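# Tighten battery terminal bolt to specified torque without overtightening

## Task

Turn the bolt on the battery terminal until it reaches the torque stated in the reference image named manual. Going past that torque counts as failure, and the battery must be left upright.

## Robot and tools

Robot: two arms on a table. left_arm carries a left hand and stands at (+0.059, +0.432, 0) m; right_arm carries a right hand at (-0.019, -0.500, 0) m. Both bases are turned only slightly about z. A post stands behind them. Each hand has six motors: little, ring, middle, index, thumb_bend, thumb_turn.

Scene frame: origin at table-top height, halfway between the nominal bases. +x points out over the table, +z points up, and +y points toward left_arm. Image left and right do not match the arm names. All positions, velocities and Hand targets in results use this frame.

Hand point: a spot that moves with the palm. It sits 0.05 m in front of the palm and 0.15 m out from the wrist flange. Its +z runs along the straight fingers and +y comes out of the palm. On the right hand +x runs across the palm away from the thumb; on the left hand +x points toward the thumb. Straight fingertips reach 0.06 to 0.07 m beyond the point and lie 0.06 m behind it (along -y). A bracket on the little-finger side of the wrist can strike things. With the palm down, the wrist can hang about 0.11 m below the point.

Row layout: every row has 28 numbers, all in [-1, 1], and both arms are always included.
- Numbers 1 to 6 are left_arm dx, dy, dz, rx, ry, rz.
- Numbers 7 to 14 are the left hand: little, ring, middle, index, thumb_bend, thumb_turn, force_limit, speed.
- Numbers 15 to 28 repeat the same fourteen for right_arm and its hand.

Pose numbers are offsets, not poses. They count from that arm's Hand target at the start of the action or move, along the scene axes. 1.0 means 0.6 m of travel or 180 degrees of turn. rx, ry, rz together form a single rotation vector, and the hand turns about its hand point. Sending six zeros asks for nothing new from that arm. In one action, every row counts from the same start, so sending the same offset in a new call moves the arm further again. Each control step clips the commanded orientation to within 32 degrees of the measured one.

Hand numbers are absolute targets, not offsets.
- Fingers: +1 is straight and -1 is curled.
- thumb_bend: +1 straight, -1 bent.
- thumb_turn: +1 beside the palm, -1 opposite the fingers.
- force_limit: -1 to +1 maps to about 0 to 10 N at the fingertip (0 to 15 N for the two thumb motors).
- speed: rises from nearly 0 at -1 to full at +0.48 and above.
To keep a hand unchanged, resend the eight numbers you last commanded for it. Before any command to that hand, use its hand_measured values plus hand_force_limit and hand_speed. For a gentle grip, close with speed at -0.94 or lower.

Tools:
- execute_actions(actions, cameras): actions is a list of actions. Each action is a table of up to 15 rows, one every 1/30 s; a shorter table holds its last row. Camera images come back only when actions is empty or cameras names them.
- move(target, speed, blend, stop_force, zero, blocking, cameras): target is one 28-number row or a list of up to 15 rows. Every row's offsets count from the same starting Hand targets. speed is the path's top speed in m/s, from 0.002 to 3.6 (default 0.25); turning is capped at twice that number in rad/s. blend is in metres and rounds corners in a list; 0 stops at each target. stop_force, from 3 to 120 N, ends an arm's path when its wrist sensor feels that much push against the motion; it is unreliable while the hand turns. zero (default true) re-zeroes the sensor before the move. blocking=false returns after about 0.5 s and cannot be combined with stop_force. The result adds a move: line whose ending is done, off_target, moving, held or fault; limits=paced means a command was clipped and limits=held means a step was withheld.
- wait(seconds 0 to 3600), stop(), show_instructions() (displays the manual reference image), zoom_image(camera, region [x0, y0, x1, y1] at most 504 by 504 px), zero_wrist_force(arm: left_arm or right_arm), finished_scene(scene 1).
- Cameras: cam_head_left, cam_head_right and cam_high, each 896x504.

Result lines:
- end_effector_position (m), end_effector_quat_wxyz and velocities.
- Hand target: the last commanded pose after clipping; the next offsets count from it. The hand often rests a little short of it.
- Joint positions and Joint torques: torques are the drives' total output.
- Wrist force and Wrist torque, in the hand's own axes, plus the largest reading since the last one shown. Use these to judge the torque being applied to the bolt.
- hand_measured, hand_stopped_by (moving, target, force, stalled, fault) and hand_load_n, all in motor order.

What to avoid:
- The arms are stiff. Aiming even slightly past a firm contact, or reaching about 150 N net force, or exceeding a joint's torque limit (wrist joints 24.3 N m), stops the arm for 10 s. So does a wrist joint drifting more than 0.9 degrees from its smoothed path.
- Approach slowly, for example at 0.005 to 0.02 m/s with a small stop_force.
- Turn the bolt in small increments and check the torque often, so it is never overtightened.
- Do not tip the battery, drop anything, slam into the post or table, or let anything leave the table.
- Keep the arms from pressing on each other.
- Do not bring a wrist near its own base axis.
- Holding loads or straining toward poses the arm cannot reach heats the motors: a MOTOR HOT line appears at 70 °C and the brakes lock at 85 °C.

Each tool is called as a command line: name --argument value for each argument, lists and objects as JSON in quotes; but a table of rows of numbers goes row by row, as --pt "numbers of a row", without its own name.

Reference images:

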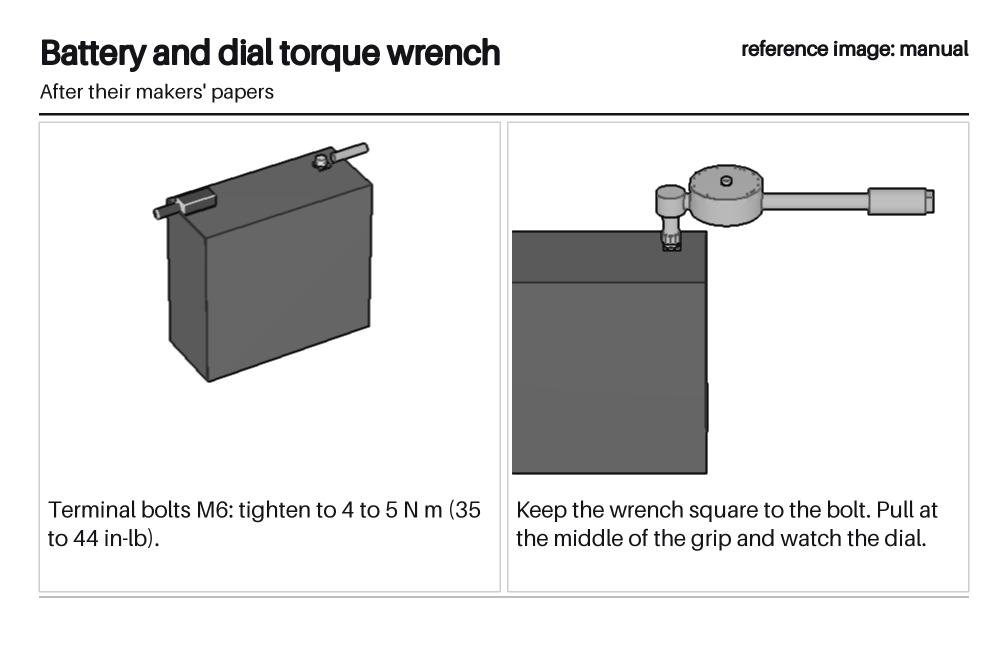

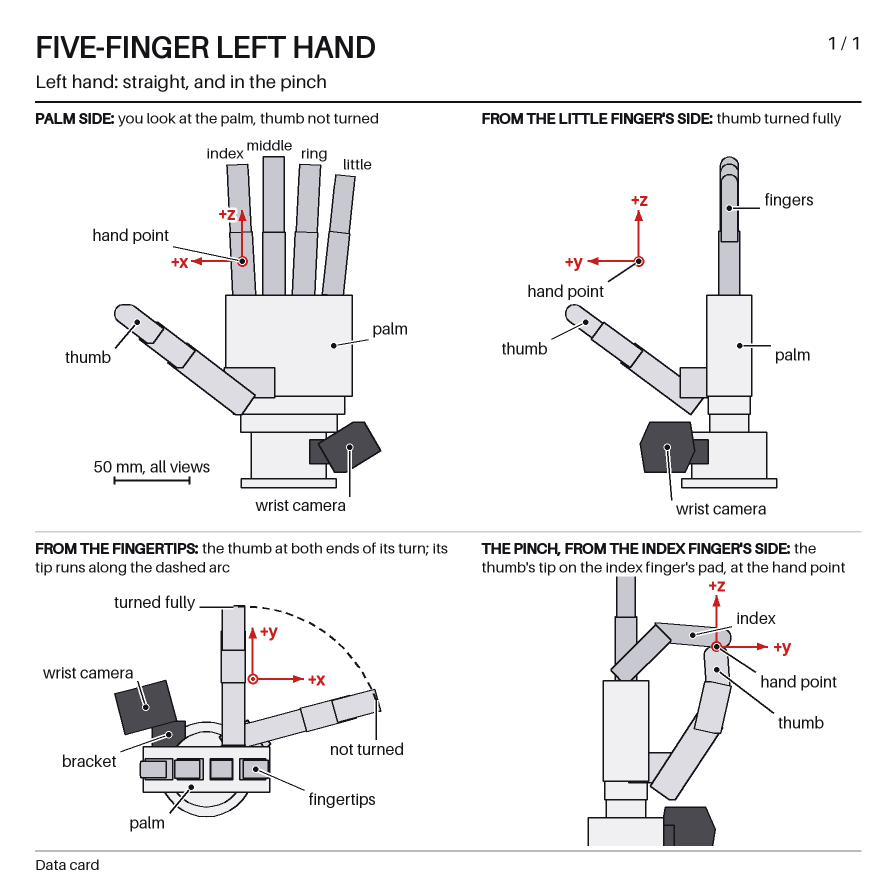

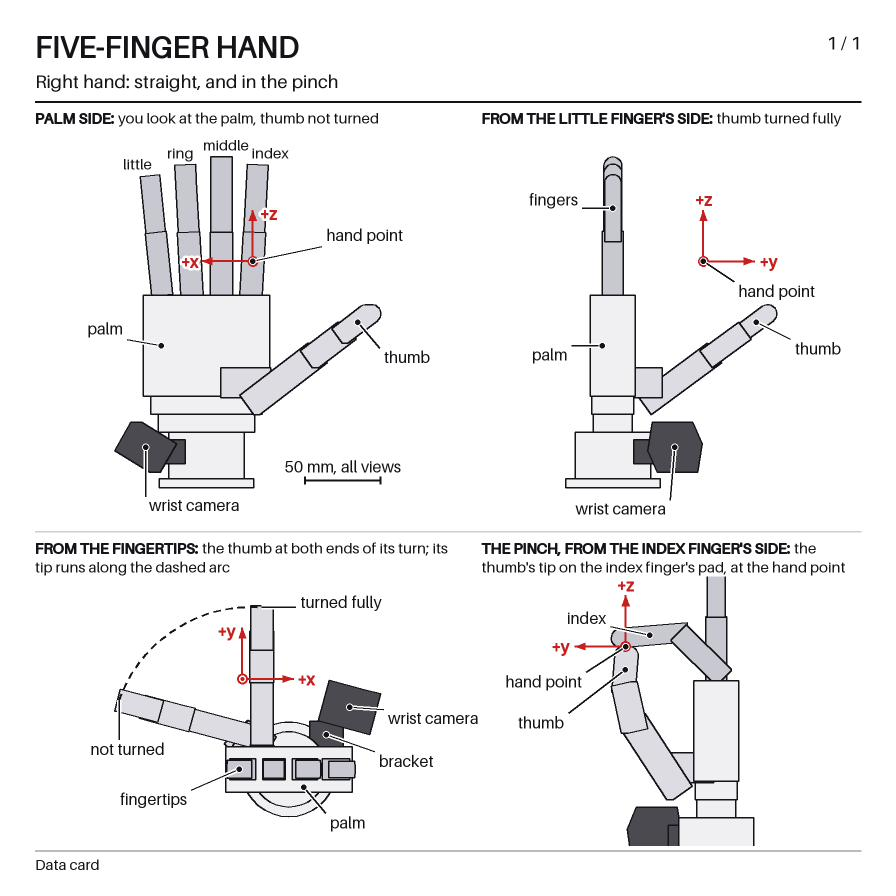

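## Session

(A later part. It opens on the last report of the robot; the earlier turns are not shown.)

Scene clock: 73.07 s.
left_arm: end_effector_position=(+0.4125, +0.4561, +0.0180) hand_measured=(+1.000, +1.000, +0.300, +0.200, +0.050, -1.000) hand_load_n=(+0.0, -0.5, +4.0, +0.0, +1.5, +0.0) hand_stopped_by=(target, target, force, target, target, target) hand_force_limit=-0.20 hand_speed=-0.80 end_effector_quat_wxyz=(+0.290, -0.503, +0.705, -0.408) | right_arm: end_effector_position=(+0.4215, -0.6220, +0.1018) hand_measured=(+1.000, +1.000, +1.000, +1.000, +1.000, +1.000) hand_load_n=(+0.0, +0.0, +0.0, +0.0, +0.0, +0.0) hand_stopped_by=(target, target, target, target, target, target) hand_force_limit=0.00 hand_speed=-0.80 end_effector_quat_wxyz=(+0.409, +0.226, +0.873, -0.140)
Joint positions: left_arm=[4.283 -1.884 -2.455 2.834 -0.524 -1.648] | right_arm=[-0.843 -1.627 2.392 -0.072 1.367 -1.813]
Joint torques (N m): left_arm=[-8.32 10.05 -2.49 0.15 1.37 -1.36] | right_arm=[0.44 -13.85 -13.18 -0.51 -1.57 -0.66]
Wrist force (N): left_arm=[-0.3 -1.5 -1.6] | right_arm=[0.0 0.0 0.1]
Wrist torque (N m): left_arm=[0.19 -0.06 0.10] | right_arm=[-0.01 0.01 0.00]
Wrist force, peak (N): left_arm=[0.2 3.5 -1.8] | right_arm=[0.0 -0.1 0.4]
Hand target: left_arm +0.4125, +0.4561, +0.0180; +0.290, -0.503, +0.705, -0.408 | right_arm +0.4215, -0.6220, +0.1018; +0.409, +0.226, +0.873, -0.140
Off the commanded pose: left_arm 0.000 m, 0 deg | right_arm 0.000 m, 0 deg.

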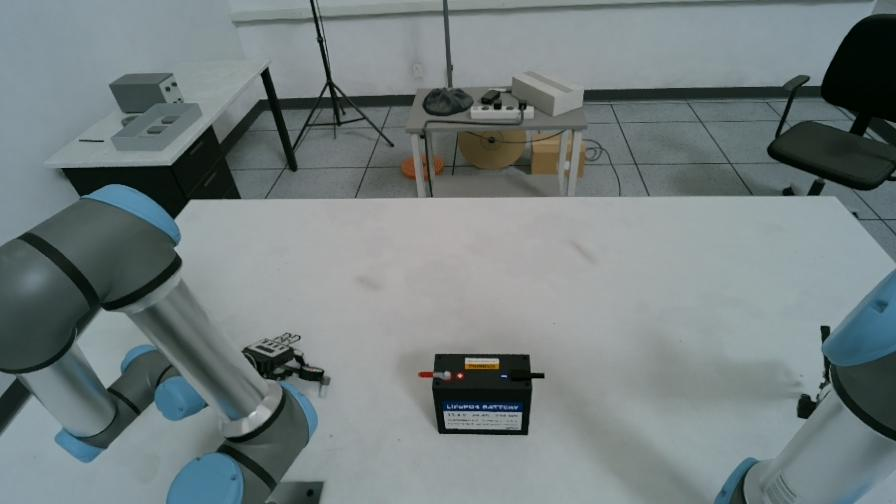

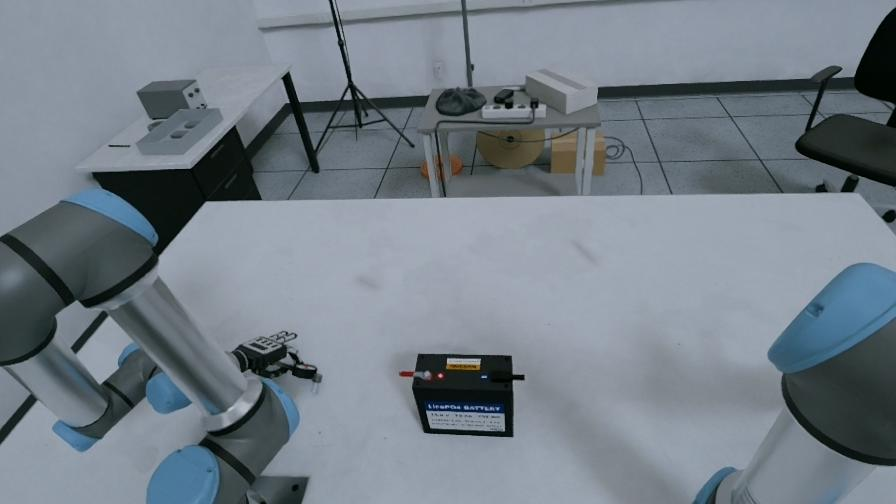

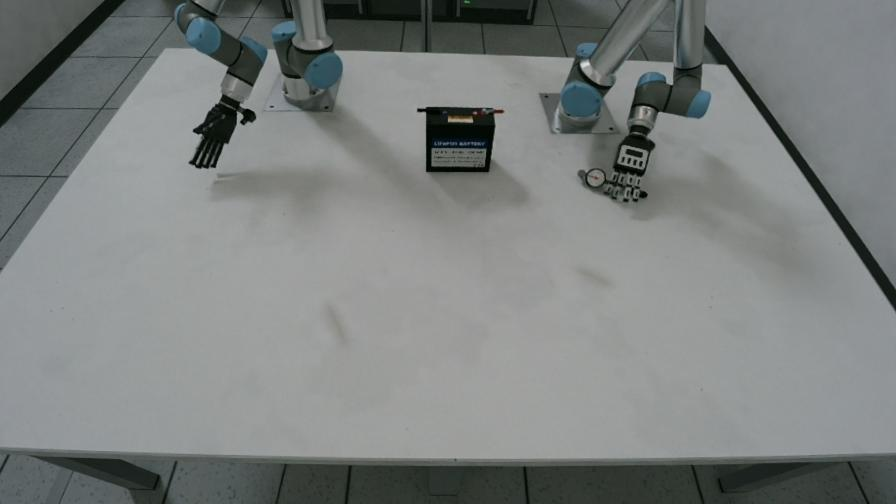

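execute_actions --actions '[[[0,0,0,0,0,0,1,1,0.42,0.3,0.05,-1,-0.2,-0.6,0,0,0,0,0,0,1,1,1,1,1,1,0,-0.8]],[[0,0,0.0067,0,0,0,1,1,0.42,0.3,0.05,-1,-0.2,-0.6,0,0,0,0,0,0,1,1,1,1,1,1,0,-0.8]]]'

execute_actions --actions '[[[0,0,0,0,0,0,1,1,0.1,0.1,0.05,-1,-0.2,-0.85,0,0,0,0,0,0,1,1,1,1,1,1,0,-0.8]]]' --cameras '["all"]'

zoom_image --camera "cam_high" --region '[570, 140, 670, 220]'

zoom_image --camera "cam_head_right" --region '[230, 310, 350, 410]'

Scene clock: 75.57 s.
left_arm: end_effector_position=(+0.4125, +0.4561, +0.0220) hand_measured=(+1.000, +1.000, +0.420, +0.300, +0.050, -1.000) hand_load_n=(+0.0, +0.0, +0.0, +0.0, +0.0, +0.0) hand_stopped_by=(target, target, target, target, target, target) hand_force_limit=-0.20 hand_speed=-0.60 end_effector_quat_wxyz=(+0.290, -0.503, +0.705, -0.408) | right_arm: end_effector_position=(+0.4215, -0.6220, +0.1018) hand_measured=(+1.000, +1.000, +1.000, +1.000, +1.000, +1.000) hand_load_n=(+0.0, +0.0, +0.0, +0.0, +0.0, +0.0) hand_stopped_by=(target, target, target, target, target, target) hand_force_limit=0.00 hand_speed=-0.80 end_effector_quat_wxyz=(+0.409, +0.226, +0.873, -0.140)
Joint positions: left_arm=[4.283 -1.87 -2.453 2.819 -0.524 -1.648] | right_arm=[-0.843 -1.627 2.392 -0.072 1.367 -1.813]
Joint torques (N m): left_arm=[9.02 25.39 15.09 -4.93 4.64 1.53] | right_arm=[0.51 -13.27 -12.53 -0.26 -1.54 -0.41]
Wrist force (N): left_arm=[0.2 2.0 -1.0] | right_arm=[0.1 0.1 0.1]
Wrist torque (N m): left_arm=[0.24 -0.10 0.00] | right_arm=[0.01 -0.01 0.01]
Wrist force, peak (N): left_arm=[0.1 0.9 -3.9] | right_arm=[0.0 0.1 0.5]
Hand target: left_arm +0.4125, +0.4561, +0.0220; +0.290, -0.503, +0.705, -0.408 | right_arm +0.4215, -0.6220, +0.1018; +0.409, +0.226, +0.873, -0.140
Off the commanded pose: left_arm 0.000 m, 0 deg | right_arm 0.000 m, 0 deg.

Scene clock: 76.60 s.
left_arm: end_effector_position=(+0.4125, +0.4561, +0.0220) hand_measured=(+1.000, +1.000, +0.100, +0.100, +0.050, -1.000) hand_load_n=(+0.0, +0.0, +0.0, +0.0, +0.0, +0.0) hand_stopped_by=(target, target, target, target, target, target) hand_force_limit=-0.20 hand_speed=-0.85 end_effector_quat_wxyz=(+0.290, -0.503, +0.705, -0.408) | right_arm: end_effector_position=(+0.4215, -0.6220, +0.1018) hand_measured=(+1.000, +1.000, +1.000, +1.000, +1.000, +1.000) hand_load_n=(+0.0, +0.0, +0.0, +0.0, +0.0, +0.0) hand_stopped_by=(target, target, target, target, target, target) hand_force_limit=0.00 hand_speed=-0.80 end_effector_quat_wxyz=(+0.409, +0.226, +0.873, -0.140)
Joint positions: left_arm=[4.283 -1.87 -2.453 2.819 -0.524 -1.648] | right_arm=[-0.843 -1.627 2.392 -0.072 1.367 -1.813]
Joint torques (N m): left_arm=[11.12 25.85 14.45 -4.8 4.58 1.52] | right_arm=[2.35 -11.38 -13.43 -0.23 -1.54 -0.7]
Wrist force (N): left_arm=[0.2 2.0 -1.0] | right_arm=[0.0 0.0 0.1]
Wrist torque (N m): left_arm=[0.23 -0.11 0.01] | right_arm=[-0.01 0.01 0.00]
Wrist force, peak (N): left_arm=[0.1 2.0 -1.3] | right_arm=[-0.1 0.2 0.4]
Hand target: left_arm +0.4125, +0.4561, +0.0220; +0.290, -0.503, +0.705, -0.408 | right_arm +0.4215, -0.6220, +0.1018; +0.409, +0.226, +0.873, -0.140
Off the commanded pose: left_arm 0.000 m, 0 deg | right_arm 0.000 m, 0 deg.

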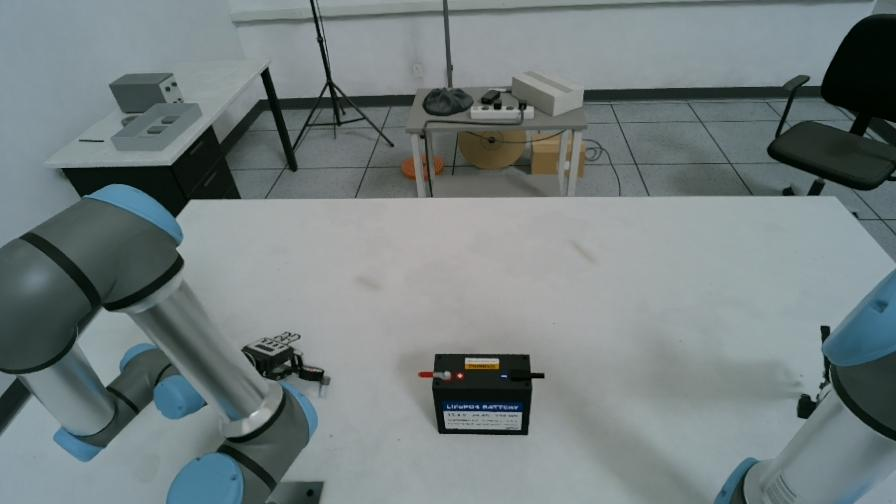

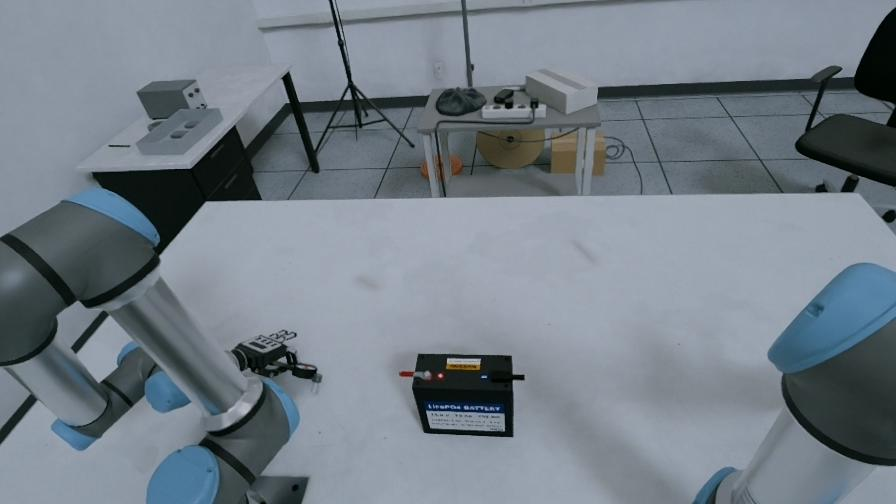

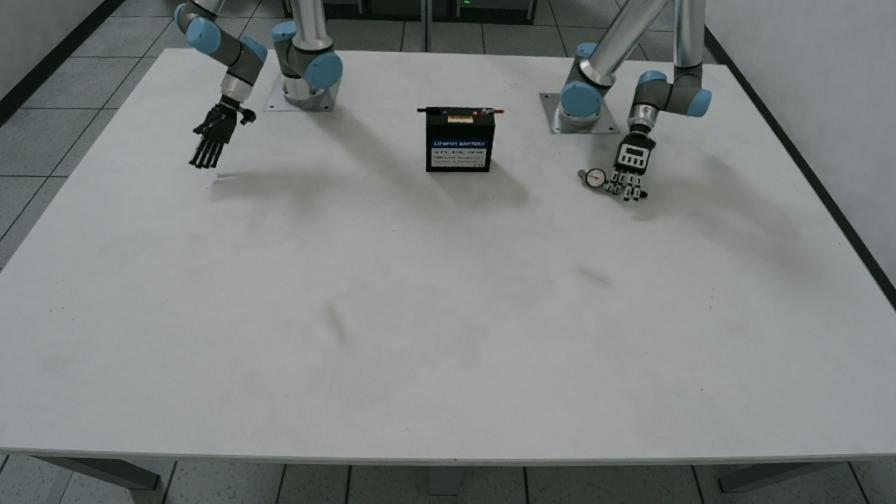

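Scaled by 5.040 from the camera's image (finer frame: 1280x720).

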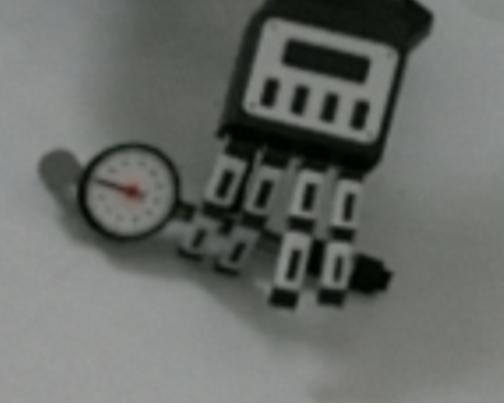

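Scaled by 4.200 from the camera's image (finer frame: 1280x720).

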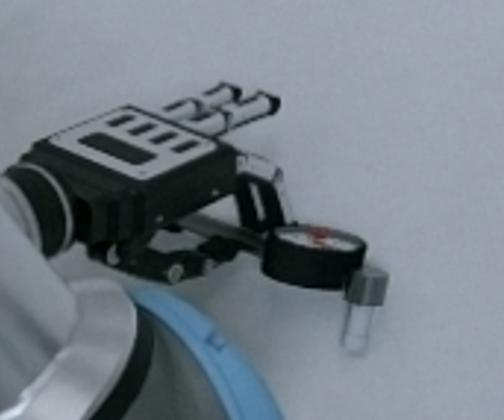

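execute_actions --actions '[[[0,0,0,0,0,0,1,1,-0.1,-0.1,0.05,-1,-0.2,-0.9,0,0,0,0,0,0,1,1,1,1,1,1,0,-0.8]]]' --cameras '["all"]'

zoom_image --camera "cam_high" --region '[570, 140, 670, 220]'

zoom_image --camera "cam_head_right" --region '[230, 310, 350, 410]'

Scene clock: 77.67 s.
left_arm: end_effector_position=(+0.4125, +0.4561, +0.0220) hand_measured=(+1.000, +1.000, -0.056, -0.066, +0.050, -1.000) hand_load_n=(+0.0, -0.5, +5.5, +6.0, +1.5, +0.5) hand_stopped_by=(target, target, force, force, target, target) hand_force_limit=-0.20 hand_speed=-0.90 end_effector_quat_wxyz=(+0.290, -0.503, +0.705, -0.408) | right_arm: end_effector_position=(+0.4215, -0.6220, +0.1018) hand_measured=(+1.000, +1.000, +1.000, +1.000, +1.000, +1.000) hand_load_n=(+0.0, +0.0, +0.0, +0.0, +0.0, +0.0) hand_stopped_by=(target, target, target, target, target, target) hand_force_limit=0.00 hand_speed=-0.80 end_effector_quat_wxyz=(+0.409, +0.226, +0.873, -0.140)
Joint positions: left_arm=[4.283 -1.87 -2.453 2.819 -0.524 -1.648] | right_arm=[-0.843 -1.627 2.392 -0.072 1.367 -1.813]
Joint torques (N m): left_arm=[11.25 25.79 14.01 -4.74 4.55 1.47] | right_arm=[0.33 -13.04 -12.7 -0.18 -1.62 -0.54]
Wrist force (N): left_arm=[0.2 3.7 0.3] | right_arm=[0.0 0.1 0.3]
Wrist torque (N m): left_arm=[0.29 -0.06 -0.04] | right_arm=[0.00 0.00 0.00]
Wrist force, peak (N): left_arm=[0.0 4.0 0.3] | right_arm=[-0.1 0.2 0.5]
Hand target: left_arm +0.4125, +0.4561, +0.0220; +0.290, -0.503, +0.705, -0.408 | right_arm +0.4215, -0.6220, +0.1018; +0.409, +0.226, +0.873, -0.140
Off the commanded pose: left_arm 0.000 m, 0 deg | right_arm 0.000 m, 0 deg.

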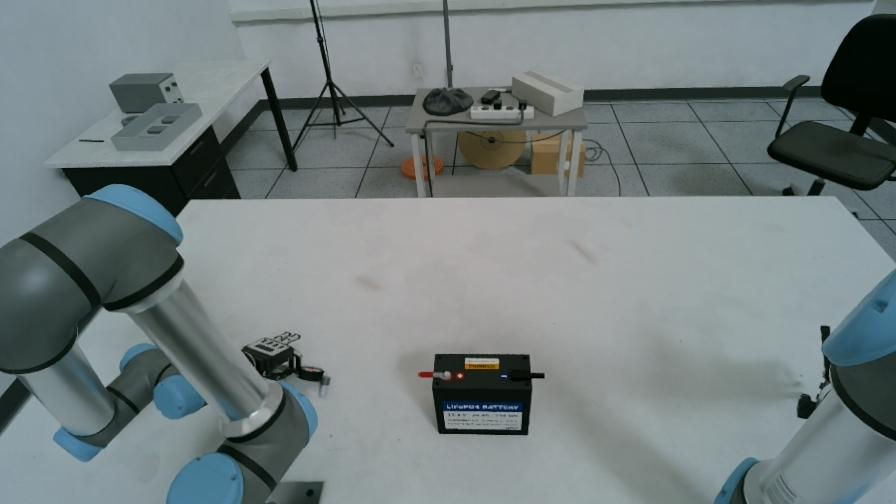

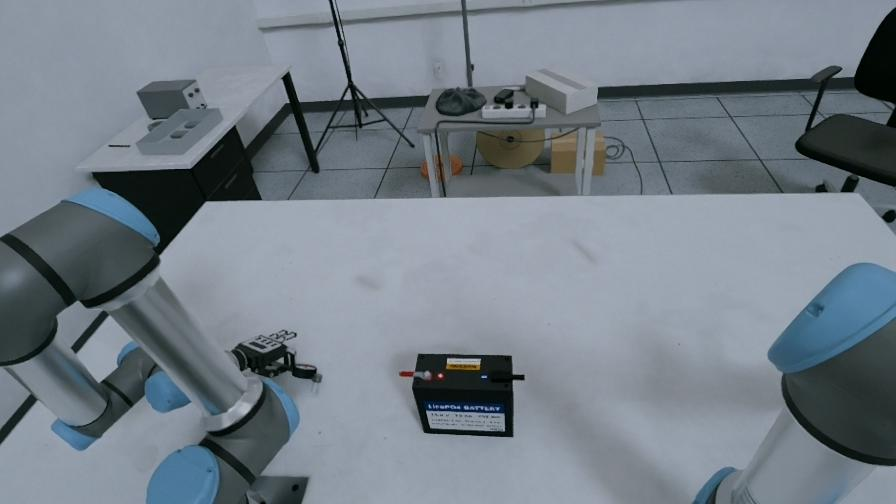

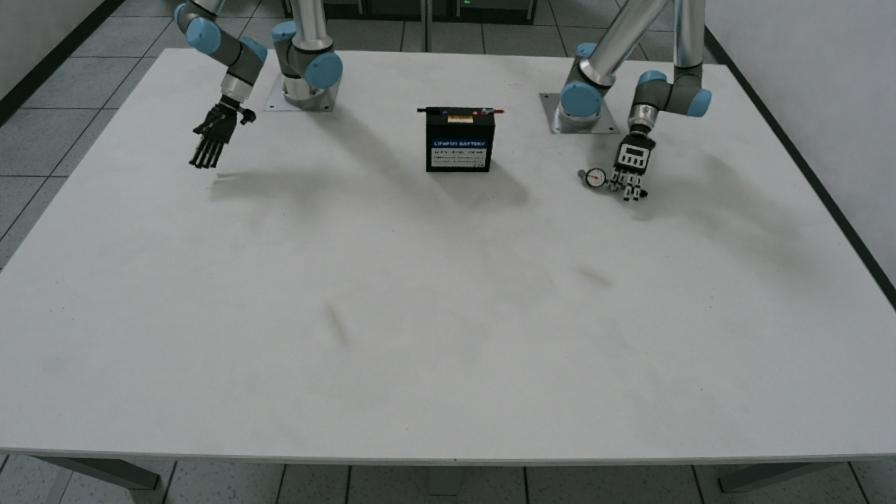

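Scaled by 5.040 from the camera's image (finer frame: 1280x720).

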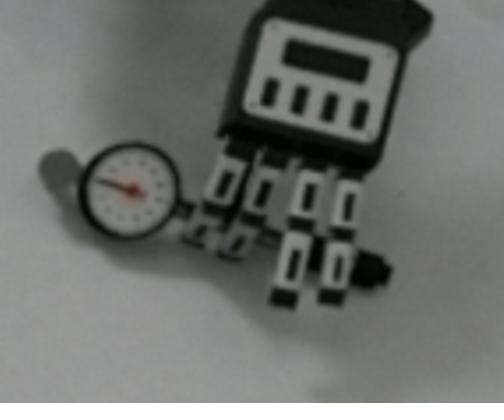

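Scaled by 4.200 from the camera's image (finer frame: 1280x720).

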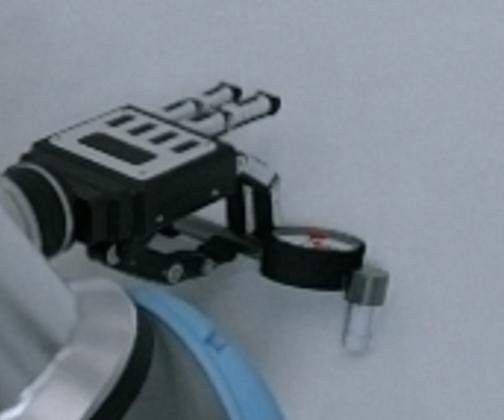

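execute_actions --actions '[[[0,0,0,0,0,0,1,1,-0.2,-0.2,0.05,-1,0.5,-0.88,0,0,0,0,0,0,1,1,1,1,1,1,0,-0.8]]]'

zoom_image --camera "cam_high" --region '[570, 140, 670, 220]'

Scene clock: 79.17 s.
left_arm: end_effector_position=(+0.4125, +0.4561, +0.0220) hand_measured=(+1.000, +1.000, -0.064, -0.074, +0.052, -1.000) hand_load_n=(-0.5, +0.0, +8.0, +8.0, +2.0, +0.5) hand_stopped_by=(target, target, force, force, target, target) hand_force_limit=0.50 hand_speed=-0.88 end_effector_quat_wxyz=(+0.290, -0.503, +0.705, -0.408) | right_arm: end_effector_position=(+0.4215, -0.6220, +0.1018) hand_measured=(+1.000, +1.000, +1.000, +1.000, +1.000, +1.000) hand_load_n=(+0.0, +0.0, +0.0, +0.0, -0.5, +0.0) hand_stopped_by=(target, target, target, target, target, target) hand_force_limit=0.00 hand_speed=-0.80 end_effector_quat_wxyz=(+0.409, +0.226, +0.873, -0.140)
Joint positions: left_arm=[4.283 -1.87 -2.453 2.819 -0.524 -1.648] | right_arm=[-0.843 -1.627 2.392 -0.072 1.367 -1.813]
Joint torques (N m): left_arm=[10.88 25.85 14.34 -4.72 4.28 1.23] | right_arm=[2.27 -12.71 -12.98 -0.29 -1.39 -0.6]
Wrist force (N): left_arm=[-0.2 4.8 0.1] | right_arm=[0.0 0.1 0.3]
Wrist torque (N m): left_arm=[0.34 -0.06 -0.06] | right_arm=[-0.01 0.01 0.00]
Wrist force, peak (N): left_arm=[-0.5 4.8 0.0] | right_arm=[-0.2 0.2 0.4]
Hand target: left_arm +0.4125, +0.4561, +0.0220; +0.290, -0.503, +0.705, -0.408 | right_arm +0.4215, -0.6220, +0.1018; +0.409, +0.226, +0.873, -0.140
Off the commanded pose: left_arm 0.000 m, 0 deg | right_arm 0.000 m, 0 deg.

Scaled by 5.040 from the camera's image (finer frame: 1280x720).
This view is cut from an older image: the scene may have changed since it was taken.

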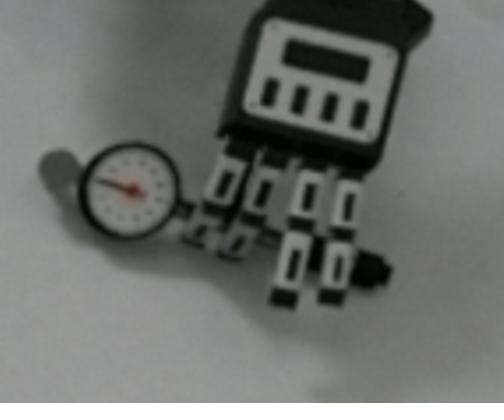

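move --target '[0,0,0.025,0,0,0,1,1,-0.2,-0.2,0.05,-1,0.5,-0.88,0,0,0,0,0,0,1,1,1,1,1,1,0,-0.8]' --speed 0.02 --cameras '["all"]'

zoom_image --camera "cam_high" --region '[570, 140, 670, 220]'

zoom_image --camera "cam_head_right" --region '[230, 310, 350, 410]'

Scene clock: 80.63 s.
left_arm: end_effector_position=(+0.4125, +0.4561, +0.0370) hand_measured=(+1.000, +1.000, -0.064, -0.074, +0.052, -1.000) hand_load_n=(+0.0, +0.0, +5.0, +5.0, +4.0, +0.5) hand_stopped_by=(target, target, force, force, target, target) hand_force_limit=0.50 hand_speed=-0.88 end_effector_quat_wxyz=(+0.290, -0.503, +0.705, -0.408) | right_arm: end_effector_position=(+0.4215, -0.6220, +0.1018) hand_measured=(+1.000, +1.000, +1.000, +1.000, +1.000, +1.000) hand_load_n=(+0.0, +0.0, +0.0, +0.0, -0.5, +0.0) hand_stopped_by=(target, target, target, target, target, target) hand_force_limit=0.00 hand_speed=-0.80 end_effector_quat_wxyz=(+0.409, +0.226, +0.873, -0.140)
Joint positions: left_arm=[4.283 -1.82 -2.446 2.762 -0.524 -1.648] | right_arm=[-0.843 -1.627 2.392 -0.072 1.367 -1.813]
Joint torques (N m): left_arm=[12.2 24.51 16.42 -5.05 2.73 1.49] | right_arm=[-0.05 -12.45 -12.63 -0.35 -1.51 -0.74]
Wrist force (N): left_arm=[0.3 4.8 0.7] | right_arm=[0.0 0.2 0.4]
Wrist torque (N m): left_arm=[0.34 -0.08 -0.05] | right_arm=[0.02 0.01 0.00]
Wrist force, peak (N): left_arm=[0.0 6.5 0.6] | right_arm=[0.1 -0.1 0.5]
Hand target: left_arm +0.4125, +0.4561, +0.0370; +0.290, -0.503, +0.705, -0.408 | right_arm +0.4215, -0.6220, +0.1018; +0.409, +0.226, +0.873, -0.140
Off the commanded pose: left_arm 0.000 m, 0 deg | right_arm 0.000 m, 0 deg.
move: done

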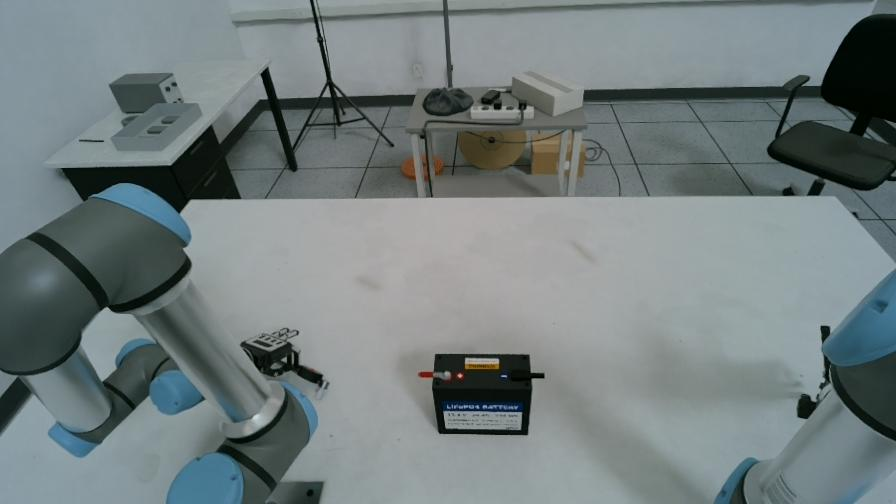

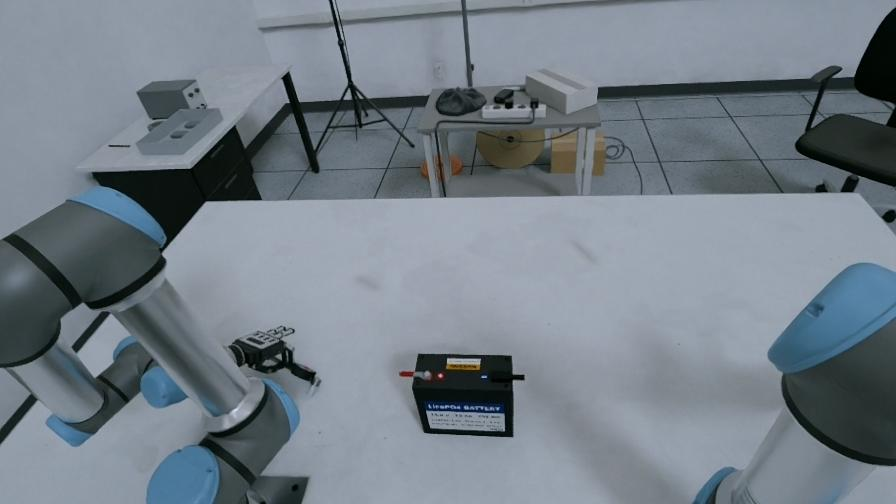

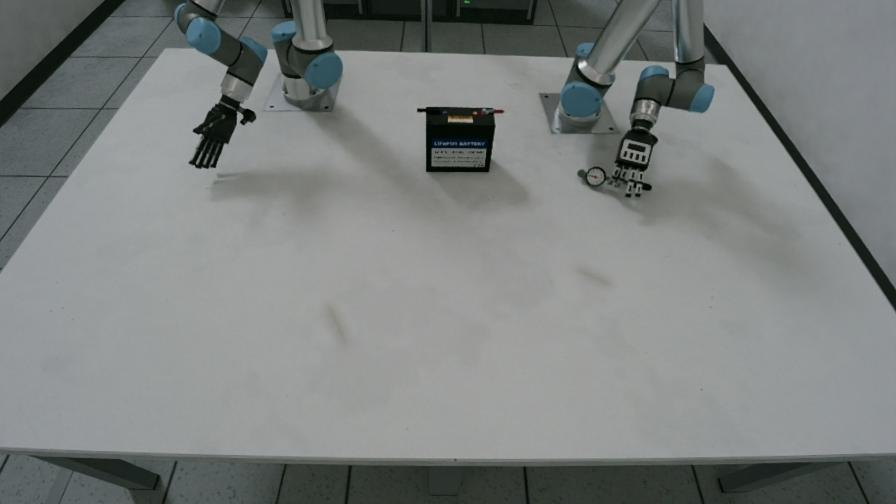

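Scaled by 5.040 from the camera's image (finer frame: 1280x720).

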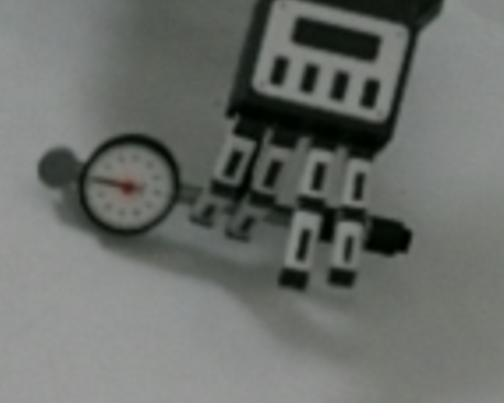

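Scaled by 4.200 from the camera's image (finer frame: 1280x720).

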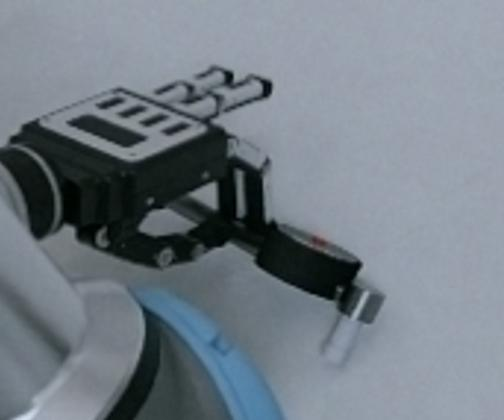

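move --target '[0,0,-0.0242,0,0,0,1,1,-0.2,-0.2,0.05,-1,0.5,-0.88,0,0,0,0,0,0,1,1,1,1,1,1,0,-0.8]' --speed 0.02 --cameras '["all"]'

zoom_image --camera "cam_high" --region '[570, 140, 670, 220]'

zoom_image --camera "cam_head_right" --region '[230, 310, 350, 410]'

Scene clock: 90.93 s.
left_arm: end_effector_position=(+0.4125, +0.4562, +0.0226) hand_measured=(+1.000, +1.000, -0.064, -0.074, +0.052, -1.000) hand_load_n=(-0.5, +0.0, +8.0, +3.5, +3.0, +0.0) hand_stopped_by=(target, target, force, force, target, target) hand_force_limit=0.50 hand_speed=-0.88 end_effector_quat_wxyz=(+0.290, -0.503, +0.705, -0.407) | right_arm: end_effector_position=(+0.4215, -0.6220, +0.1018) hand_measured=(+1.000, +1.000, +1.000, +1.000, +1.000, +1.000) hand_load_n=(+0.0, +0.0, +0.0, +0.0, -0.5, +0.0) hand_stopped_by=(target, target, target, target, target, target) hand_force_limit=0.00 hand_speed=-0.80 end_effector_quat_wxyz=(+0.409, +0.226, +0.873, -0.140)
Joint positions: left_arm=[4.283 -1.868 -2.453 2.817 -0.524 -1.648] | right_arm=[-0.843 -1.627 2.392 -0.072 1.367 -1.813]
Joint torques (N m): left_arm=[-9.19 7.57 -2.87 1.65 0.28 -1.34] | right_arm=[-0.37 -12.95 -12.06 -0.39 -1.87 -0.68]
Wrist force (N): left_arm=[0.7 -5.7 -9.2] | right_arm=[-0.2 0.2 0.4]
Wrist torque (N m): left_arm=[0.04 -0.20 0.10] | right_arm=[0.01 0.03 -0.01]
Wrist force, peak (N): left_arm=[1.0 -6.0 -9.2] | right_arm=[0.0 0.3 0.5]
Hand target: left_arm +0.4125, +0.4561, +0.0225; +0.290, -0.503, +0.705, -0.408 | right_arm +0.4215, -0.6220, +0.1018; +0.409, +0.226, +0.873, -0.140
Off the commanded pose: left_arm 0.000 m, 0 deg | right_arm 0.000 m, 0 deg.
move: done

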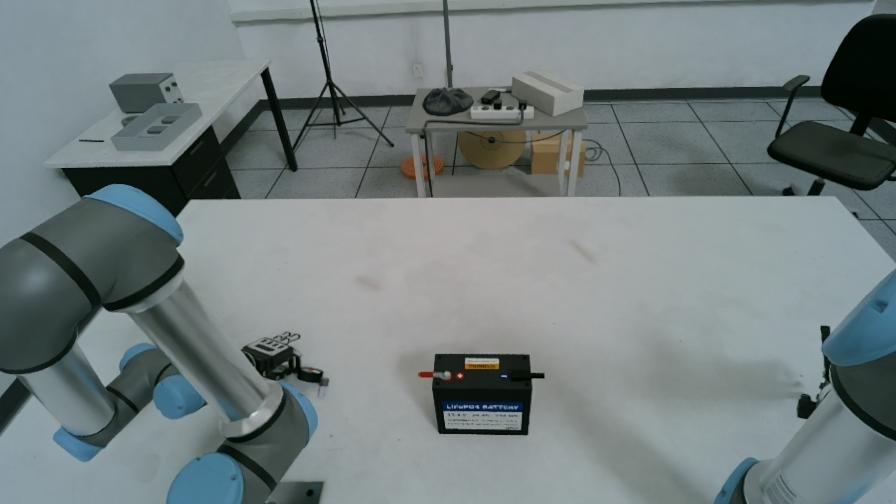

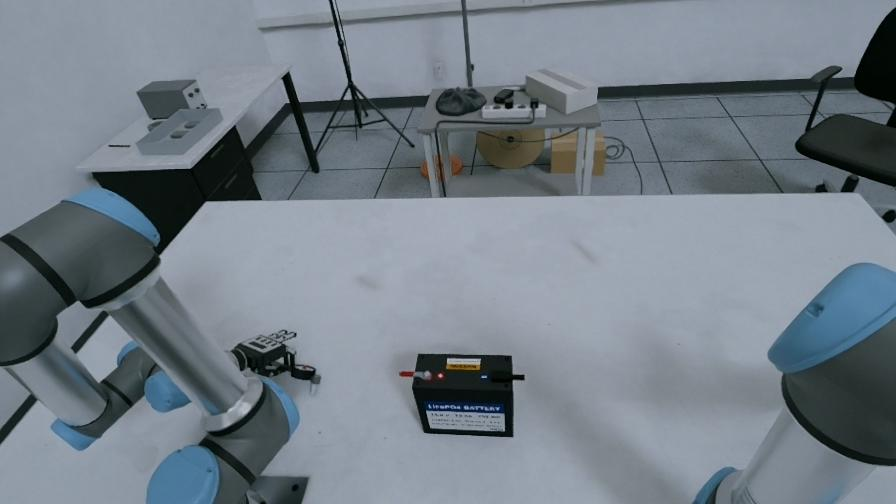

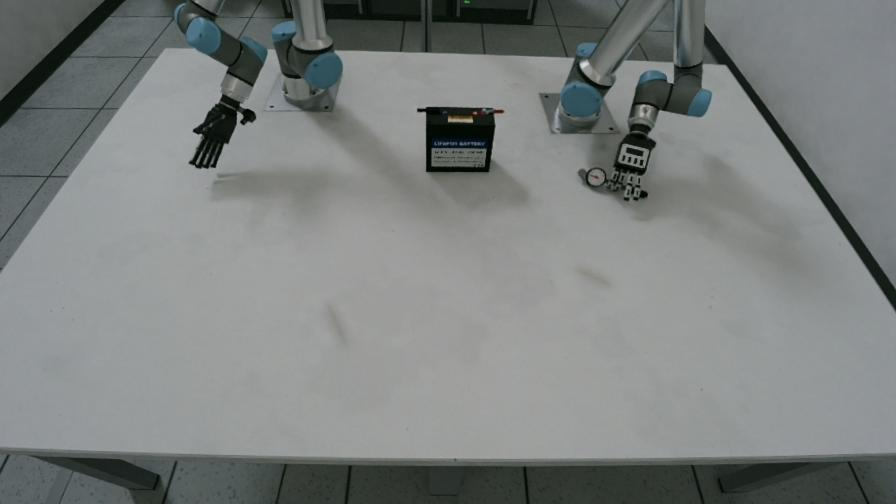

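Scaled by 5.040 from the camera's image (finer frame: 1280x720).

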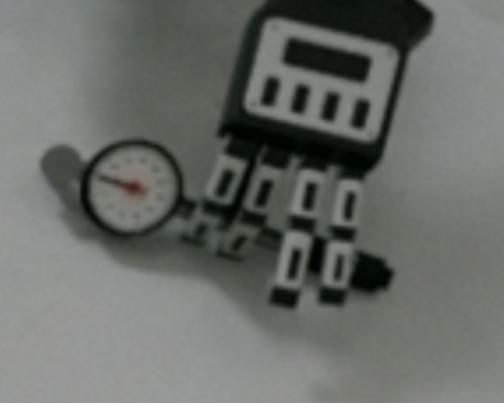

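Scaled by 4.200 from the camera's image (finer frame: 1280x720).

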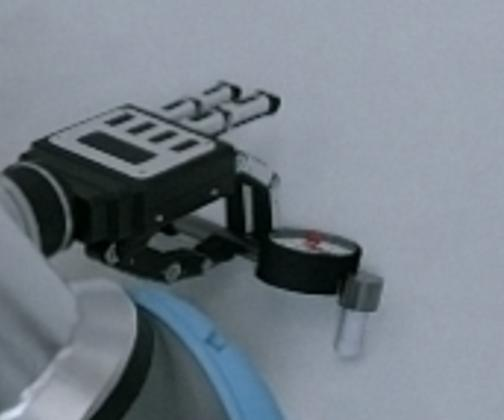

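execute_actions --actions '[[[0,0,0,0,0,0,1,1,0.3,0.3,0.05,-1,0,-0.6,0,0,0,0,0,0,1,1,1,1,1,1,0,-0.8]],[[0,0,0,0,0,0,1,1,0.5,0.5,0.4,-1,0,-0.5,0,0,0,0,0,0,1,1,1,1,1,1,0,-0.8]]]'

move --pt "-0.03 0.01 0.04 0 0 0 1 1 0.5 0.5 0.4 -1 0 -0.5 0 0 0 0 0 0 1 1 1 1 1 1 0 -0.8" --pt "-0.1 0.033 0.25 0 0 0 1 1 0.5 0.5 0.4 -1 0 -0.5 0 0 0 0 0 0 1 1 1 1 1 1 0 -0.8" --speed '[0.04, 0.12]' --cameras '["all"]'

zoom_image --camera "cam_high" --region '[570, 140, 670, 220]'

zoom_image --camera "cam_head_right" --region '[230, 310, 350, 410]'

zoom_image --camera "cam_head_left" --region '[250, 310, 370, 410]'

Scene clock: 92.63 s.
left_arm: end_effector_position=(+0.4125, +0.4561, +0.0225) hand_measured=(+1.000, +1.000, +0.500, +0.500, +0.400, -1.000) hand_load_n=(+0.0, +0.0, +0.0, +0.0, +0.0, +0.0) hand_stopped_by=(target, target, target, target, target, target) hand_force_limit=0.00 hand_speed=-0.50 end_effector_quat_wxyz=(+0.290, -0.503, +0.705, -0.408) | right_arm: end_effector_position=(+0.4215, -0.6220, +0.1018) hand_measured=(+1.000, +1.000, +1.000, +1.000, +1.000, +1.000) hand_load_n=(+0.0, +0.0, +0.0, +0.0, -0.5, +0.0) hand_stopped_by=(target, target, target, target, target, target) hand_force_limit=0.00 hand_speed=-0.80 end_effector_quat_wxyz=(+0.409, +0.226, +0.873, -0.140)
Joint positions: left_arm=[4.283 -1.869 -2.453 2.817 -0.524 -1.648] | right_arm=[-0.843 -1.627 2.392 -0.072 1.367 -1.813]
Joint torques (N m): left_arm=[-6.96 15.42 1.71 -4.75 4.42 -1.35] | right_arm=[0.38 -12.19 -14.03 -0.19 -1.71 -0.76]
Wrist force (N): left_arm=[0.1 2.2 -0.9] | right_arm=[0.0 0.2 0.4]
Wrist torque (N m): left_arm=[0.26 -0.07 -0.05] | right_arm=[0.01 0.01 0.00]
Wrist force, peak (N): left_arm=[-0.1 -6.9 -10.3] | right_arm=[0.0 0.2 0.6]
Hand target: left_arm +0.4125, +0.4561, +0.0225; +0.290, -0.503, +0.705, -0.408 | right_arm +0.4215, -0.6220, +0.1018; +0.409, +0.226, +0.873, -0.140
Off the commanded pose: left_arm 0.000 m, 0 deg | right_arm 0.000 m, 0 deg.

Scene clock: 95.87 s.
left_arm: end_effector_position=(+0.3526, +0.4759, +0.1725) hand_measured=(+1.000, +1.000, +0.500, +0.500, +0.400, -1.000) hand_load_n=(+0.0, +0.0, +0.0, +0.0, +0.0, +0.0) hand_stopped_by=(target, target, target, target, target, target) hand_force_limit=0.00 hand_speed=-0.50 end_effector_quat_wxyz=(+0.290, -0.503, +0.705, -0.407) | right_arm: end_effector_position=(+0.4215, -0.6220, +0.1018) hand_measured=(+1.000, +1.000, +1.000, +1.000, +1.000, +1.000) hand_load_n=(+0.0, +0.0, +0.0, +0.0, -0.5, -0.5) hand_stopped_by=(target, target, target, target, target, target) hand_force_limit=0.00 hand_speed=-0.80 end_effector_quat_wxyz=(+0.409, +0.226, +0.873, -0.140)
Joint positions: left_arm=[4.697 -1.445 -2.522 1.829 -0.634 -0.902] | right_arm=[-0.843 -1.627 2.392 -0.072 1.367 -1.813]
Joint torques (N m): left_arm=[10.82 14.34 3.86 -4.93 -1.66 1.64] | right_arm=[-0.64 -11.99 -13 -0.22 -1.43 -0.85]
Wrist force (N): left_arm=[0.3 2.1 -1.1] | right_arm=[-0.1 0.1 0.1]
Wrist torque (N m): left_arm=[0.28 -0.11 -0.12] | right_arm=[0.01 0.02 -0.01]
Wrist force, peak (N): left_arm=[0.3 2.8 -1.0] | right_arm=[0.2 0.4 0.4]
Hand target: left_arm +0.3525, +0.4759, +0.1725; +0.290, -0.503, +0.705, -0.408 | right_arm +0.4215, -0.6220, +0.1018; +0.409, +0.226, +0.873, -0.140
Off the commanded pose: left_arm 0.000 m, 0 deg | right_arm 0.000 m, 0 deg.
move: done

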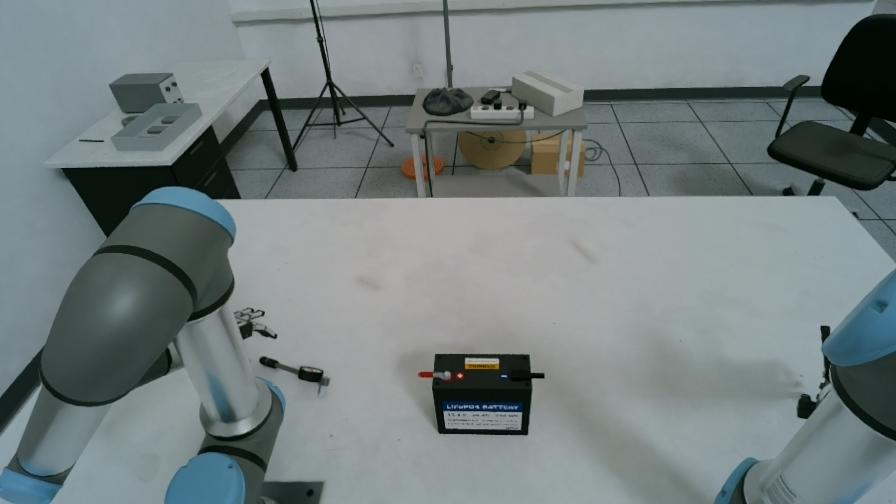

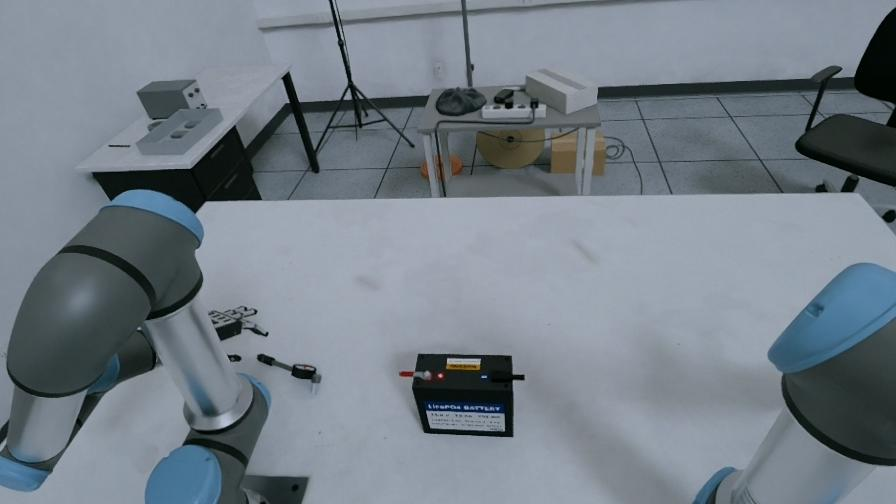

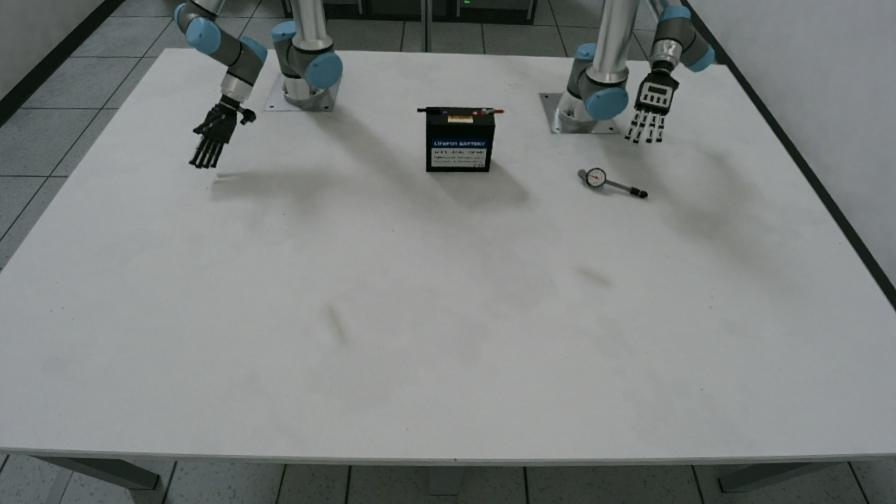

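Scaled by 5.040 from the camera's image (finer frame: 1280x720).

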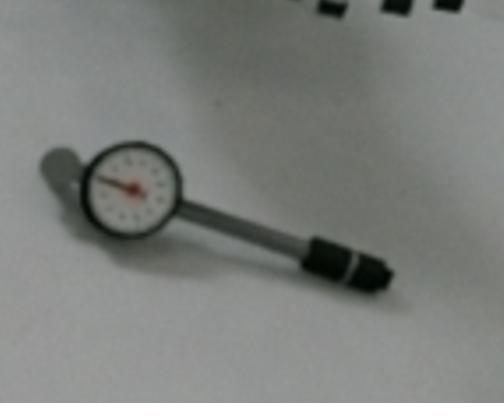

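Scaled by 4.200 from the camera's image (finer frame: 1280x720).

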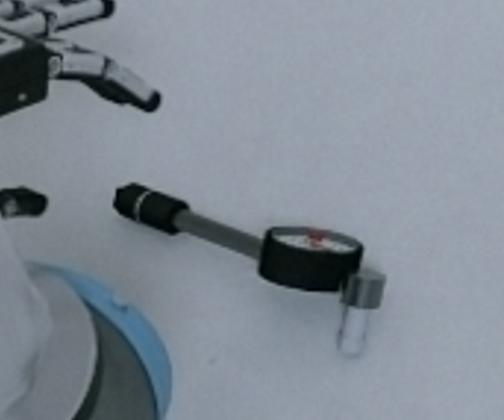

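Scaled by 4.200 from the camera's image (finer frame: 1280x720).

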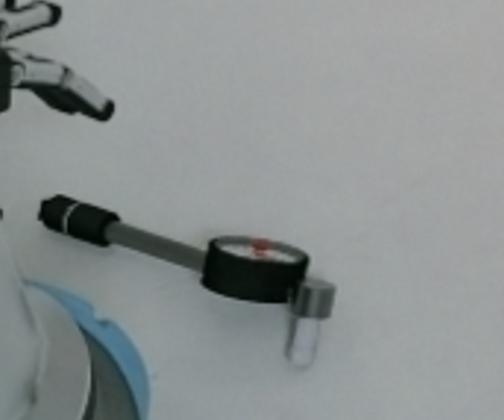

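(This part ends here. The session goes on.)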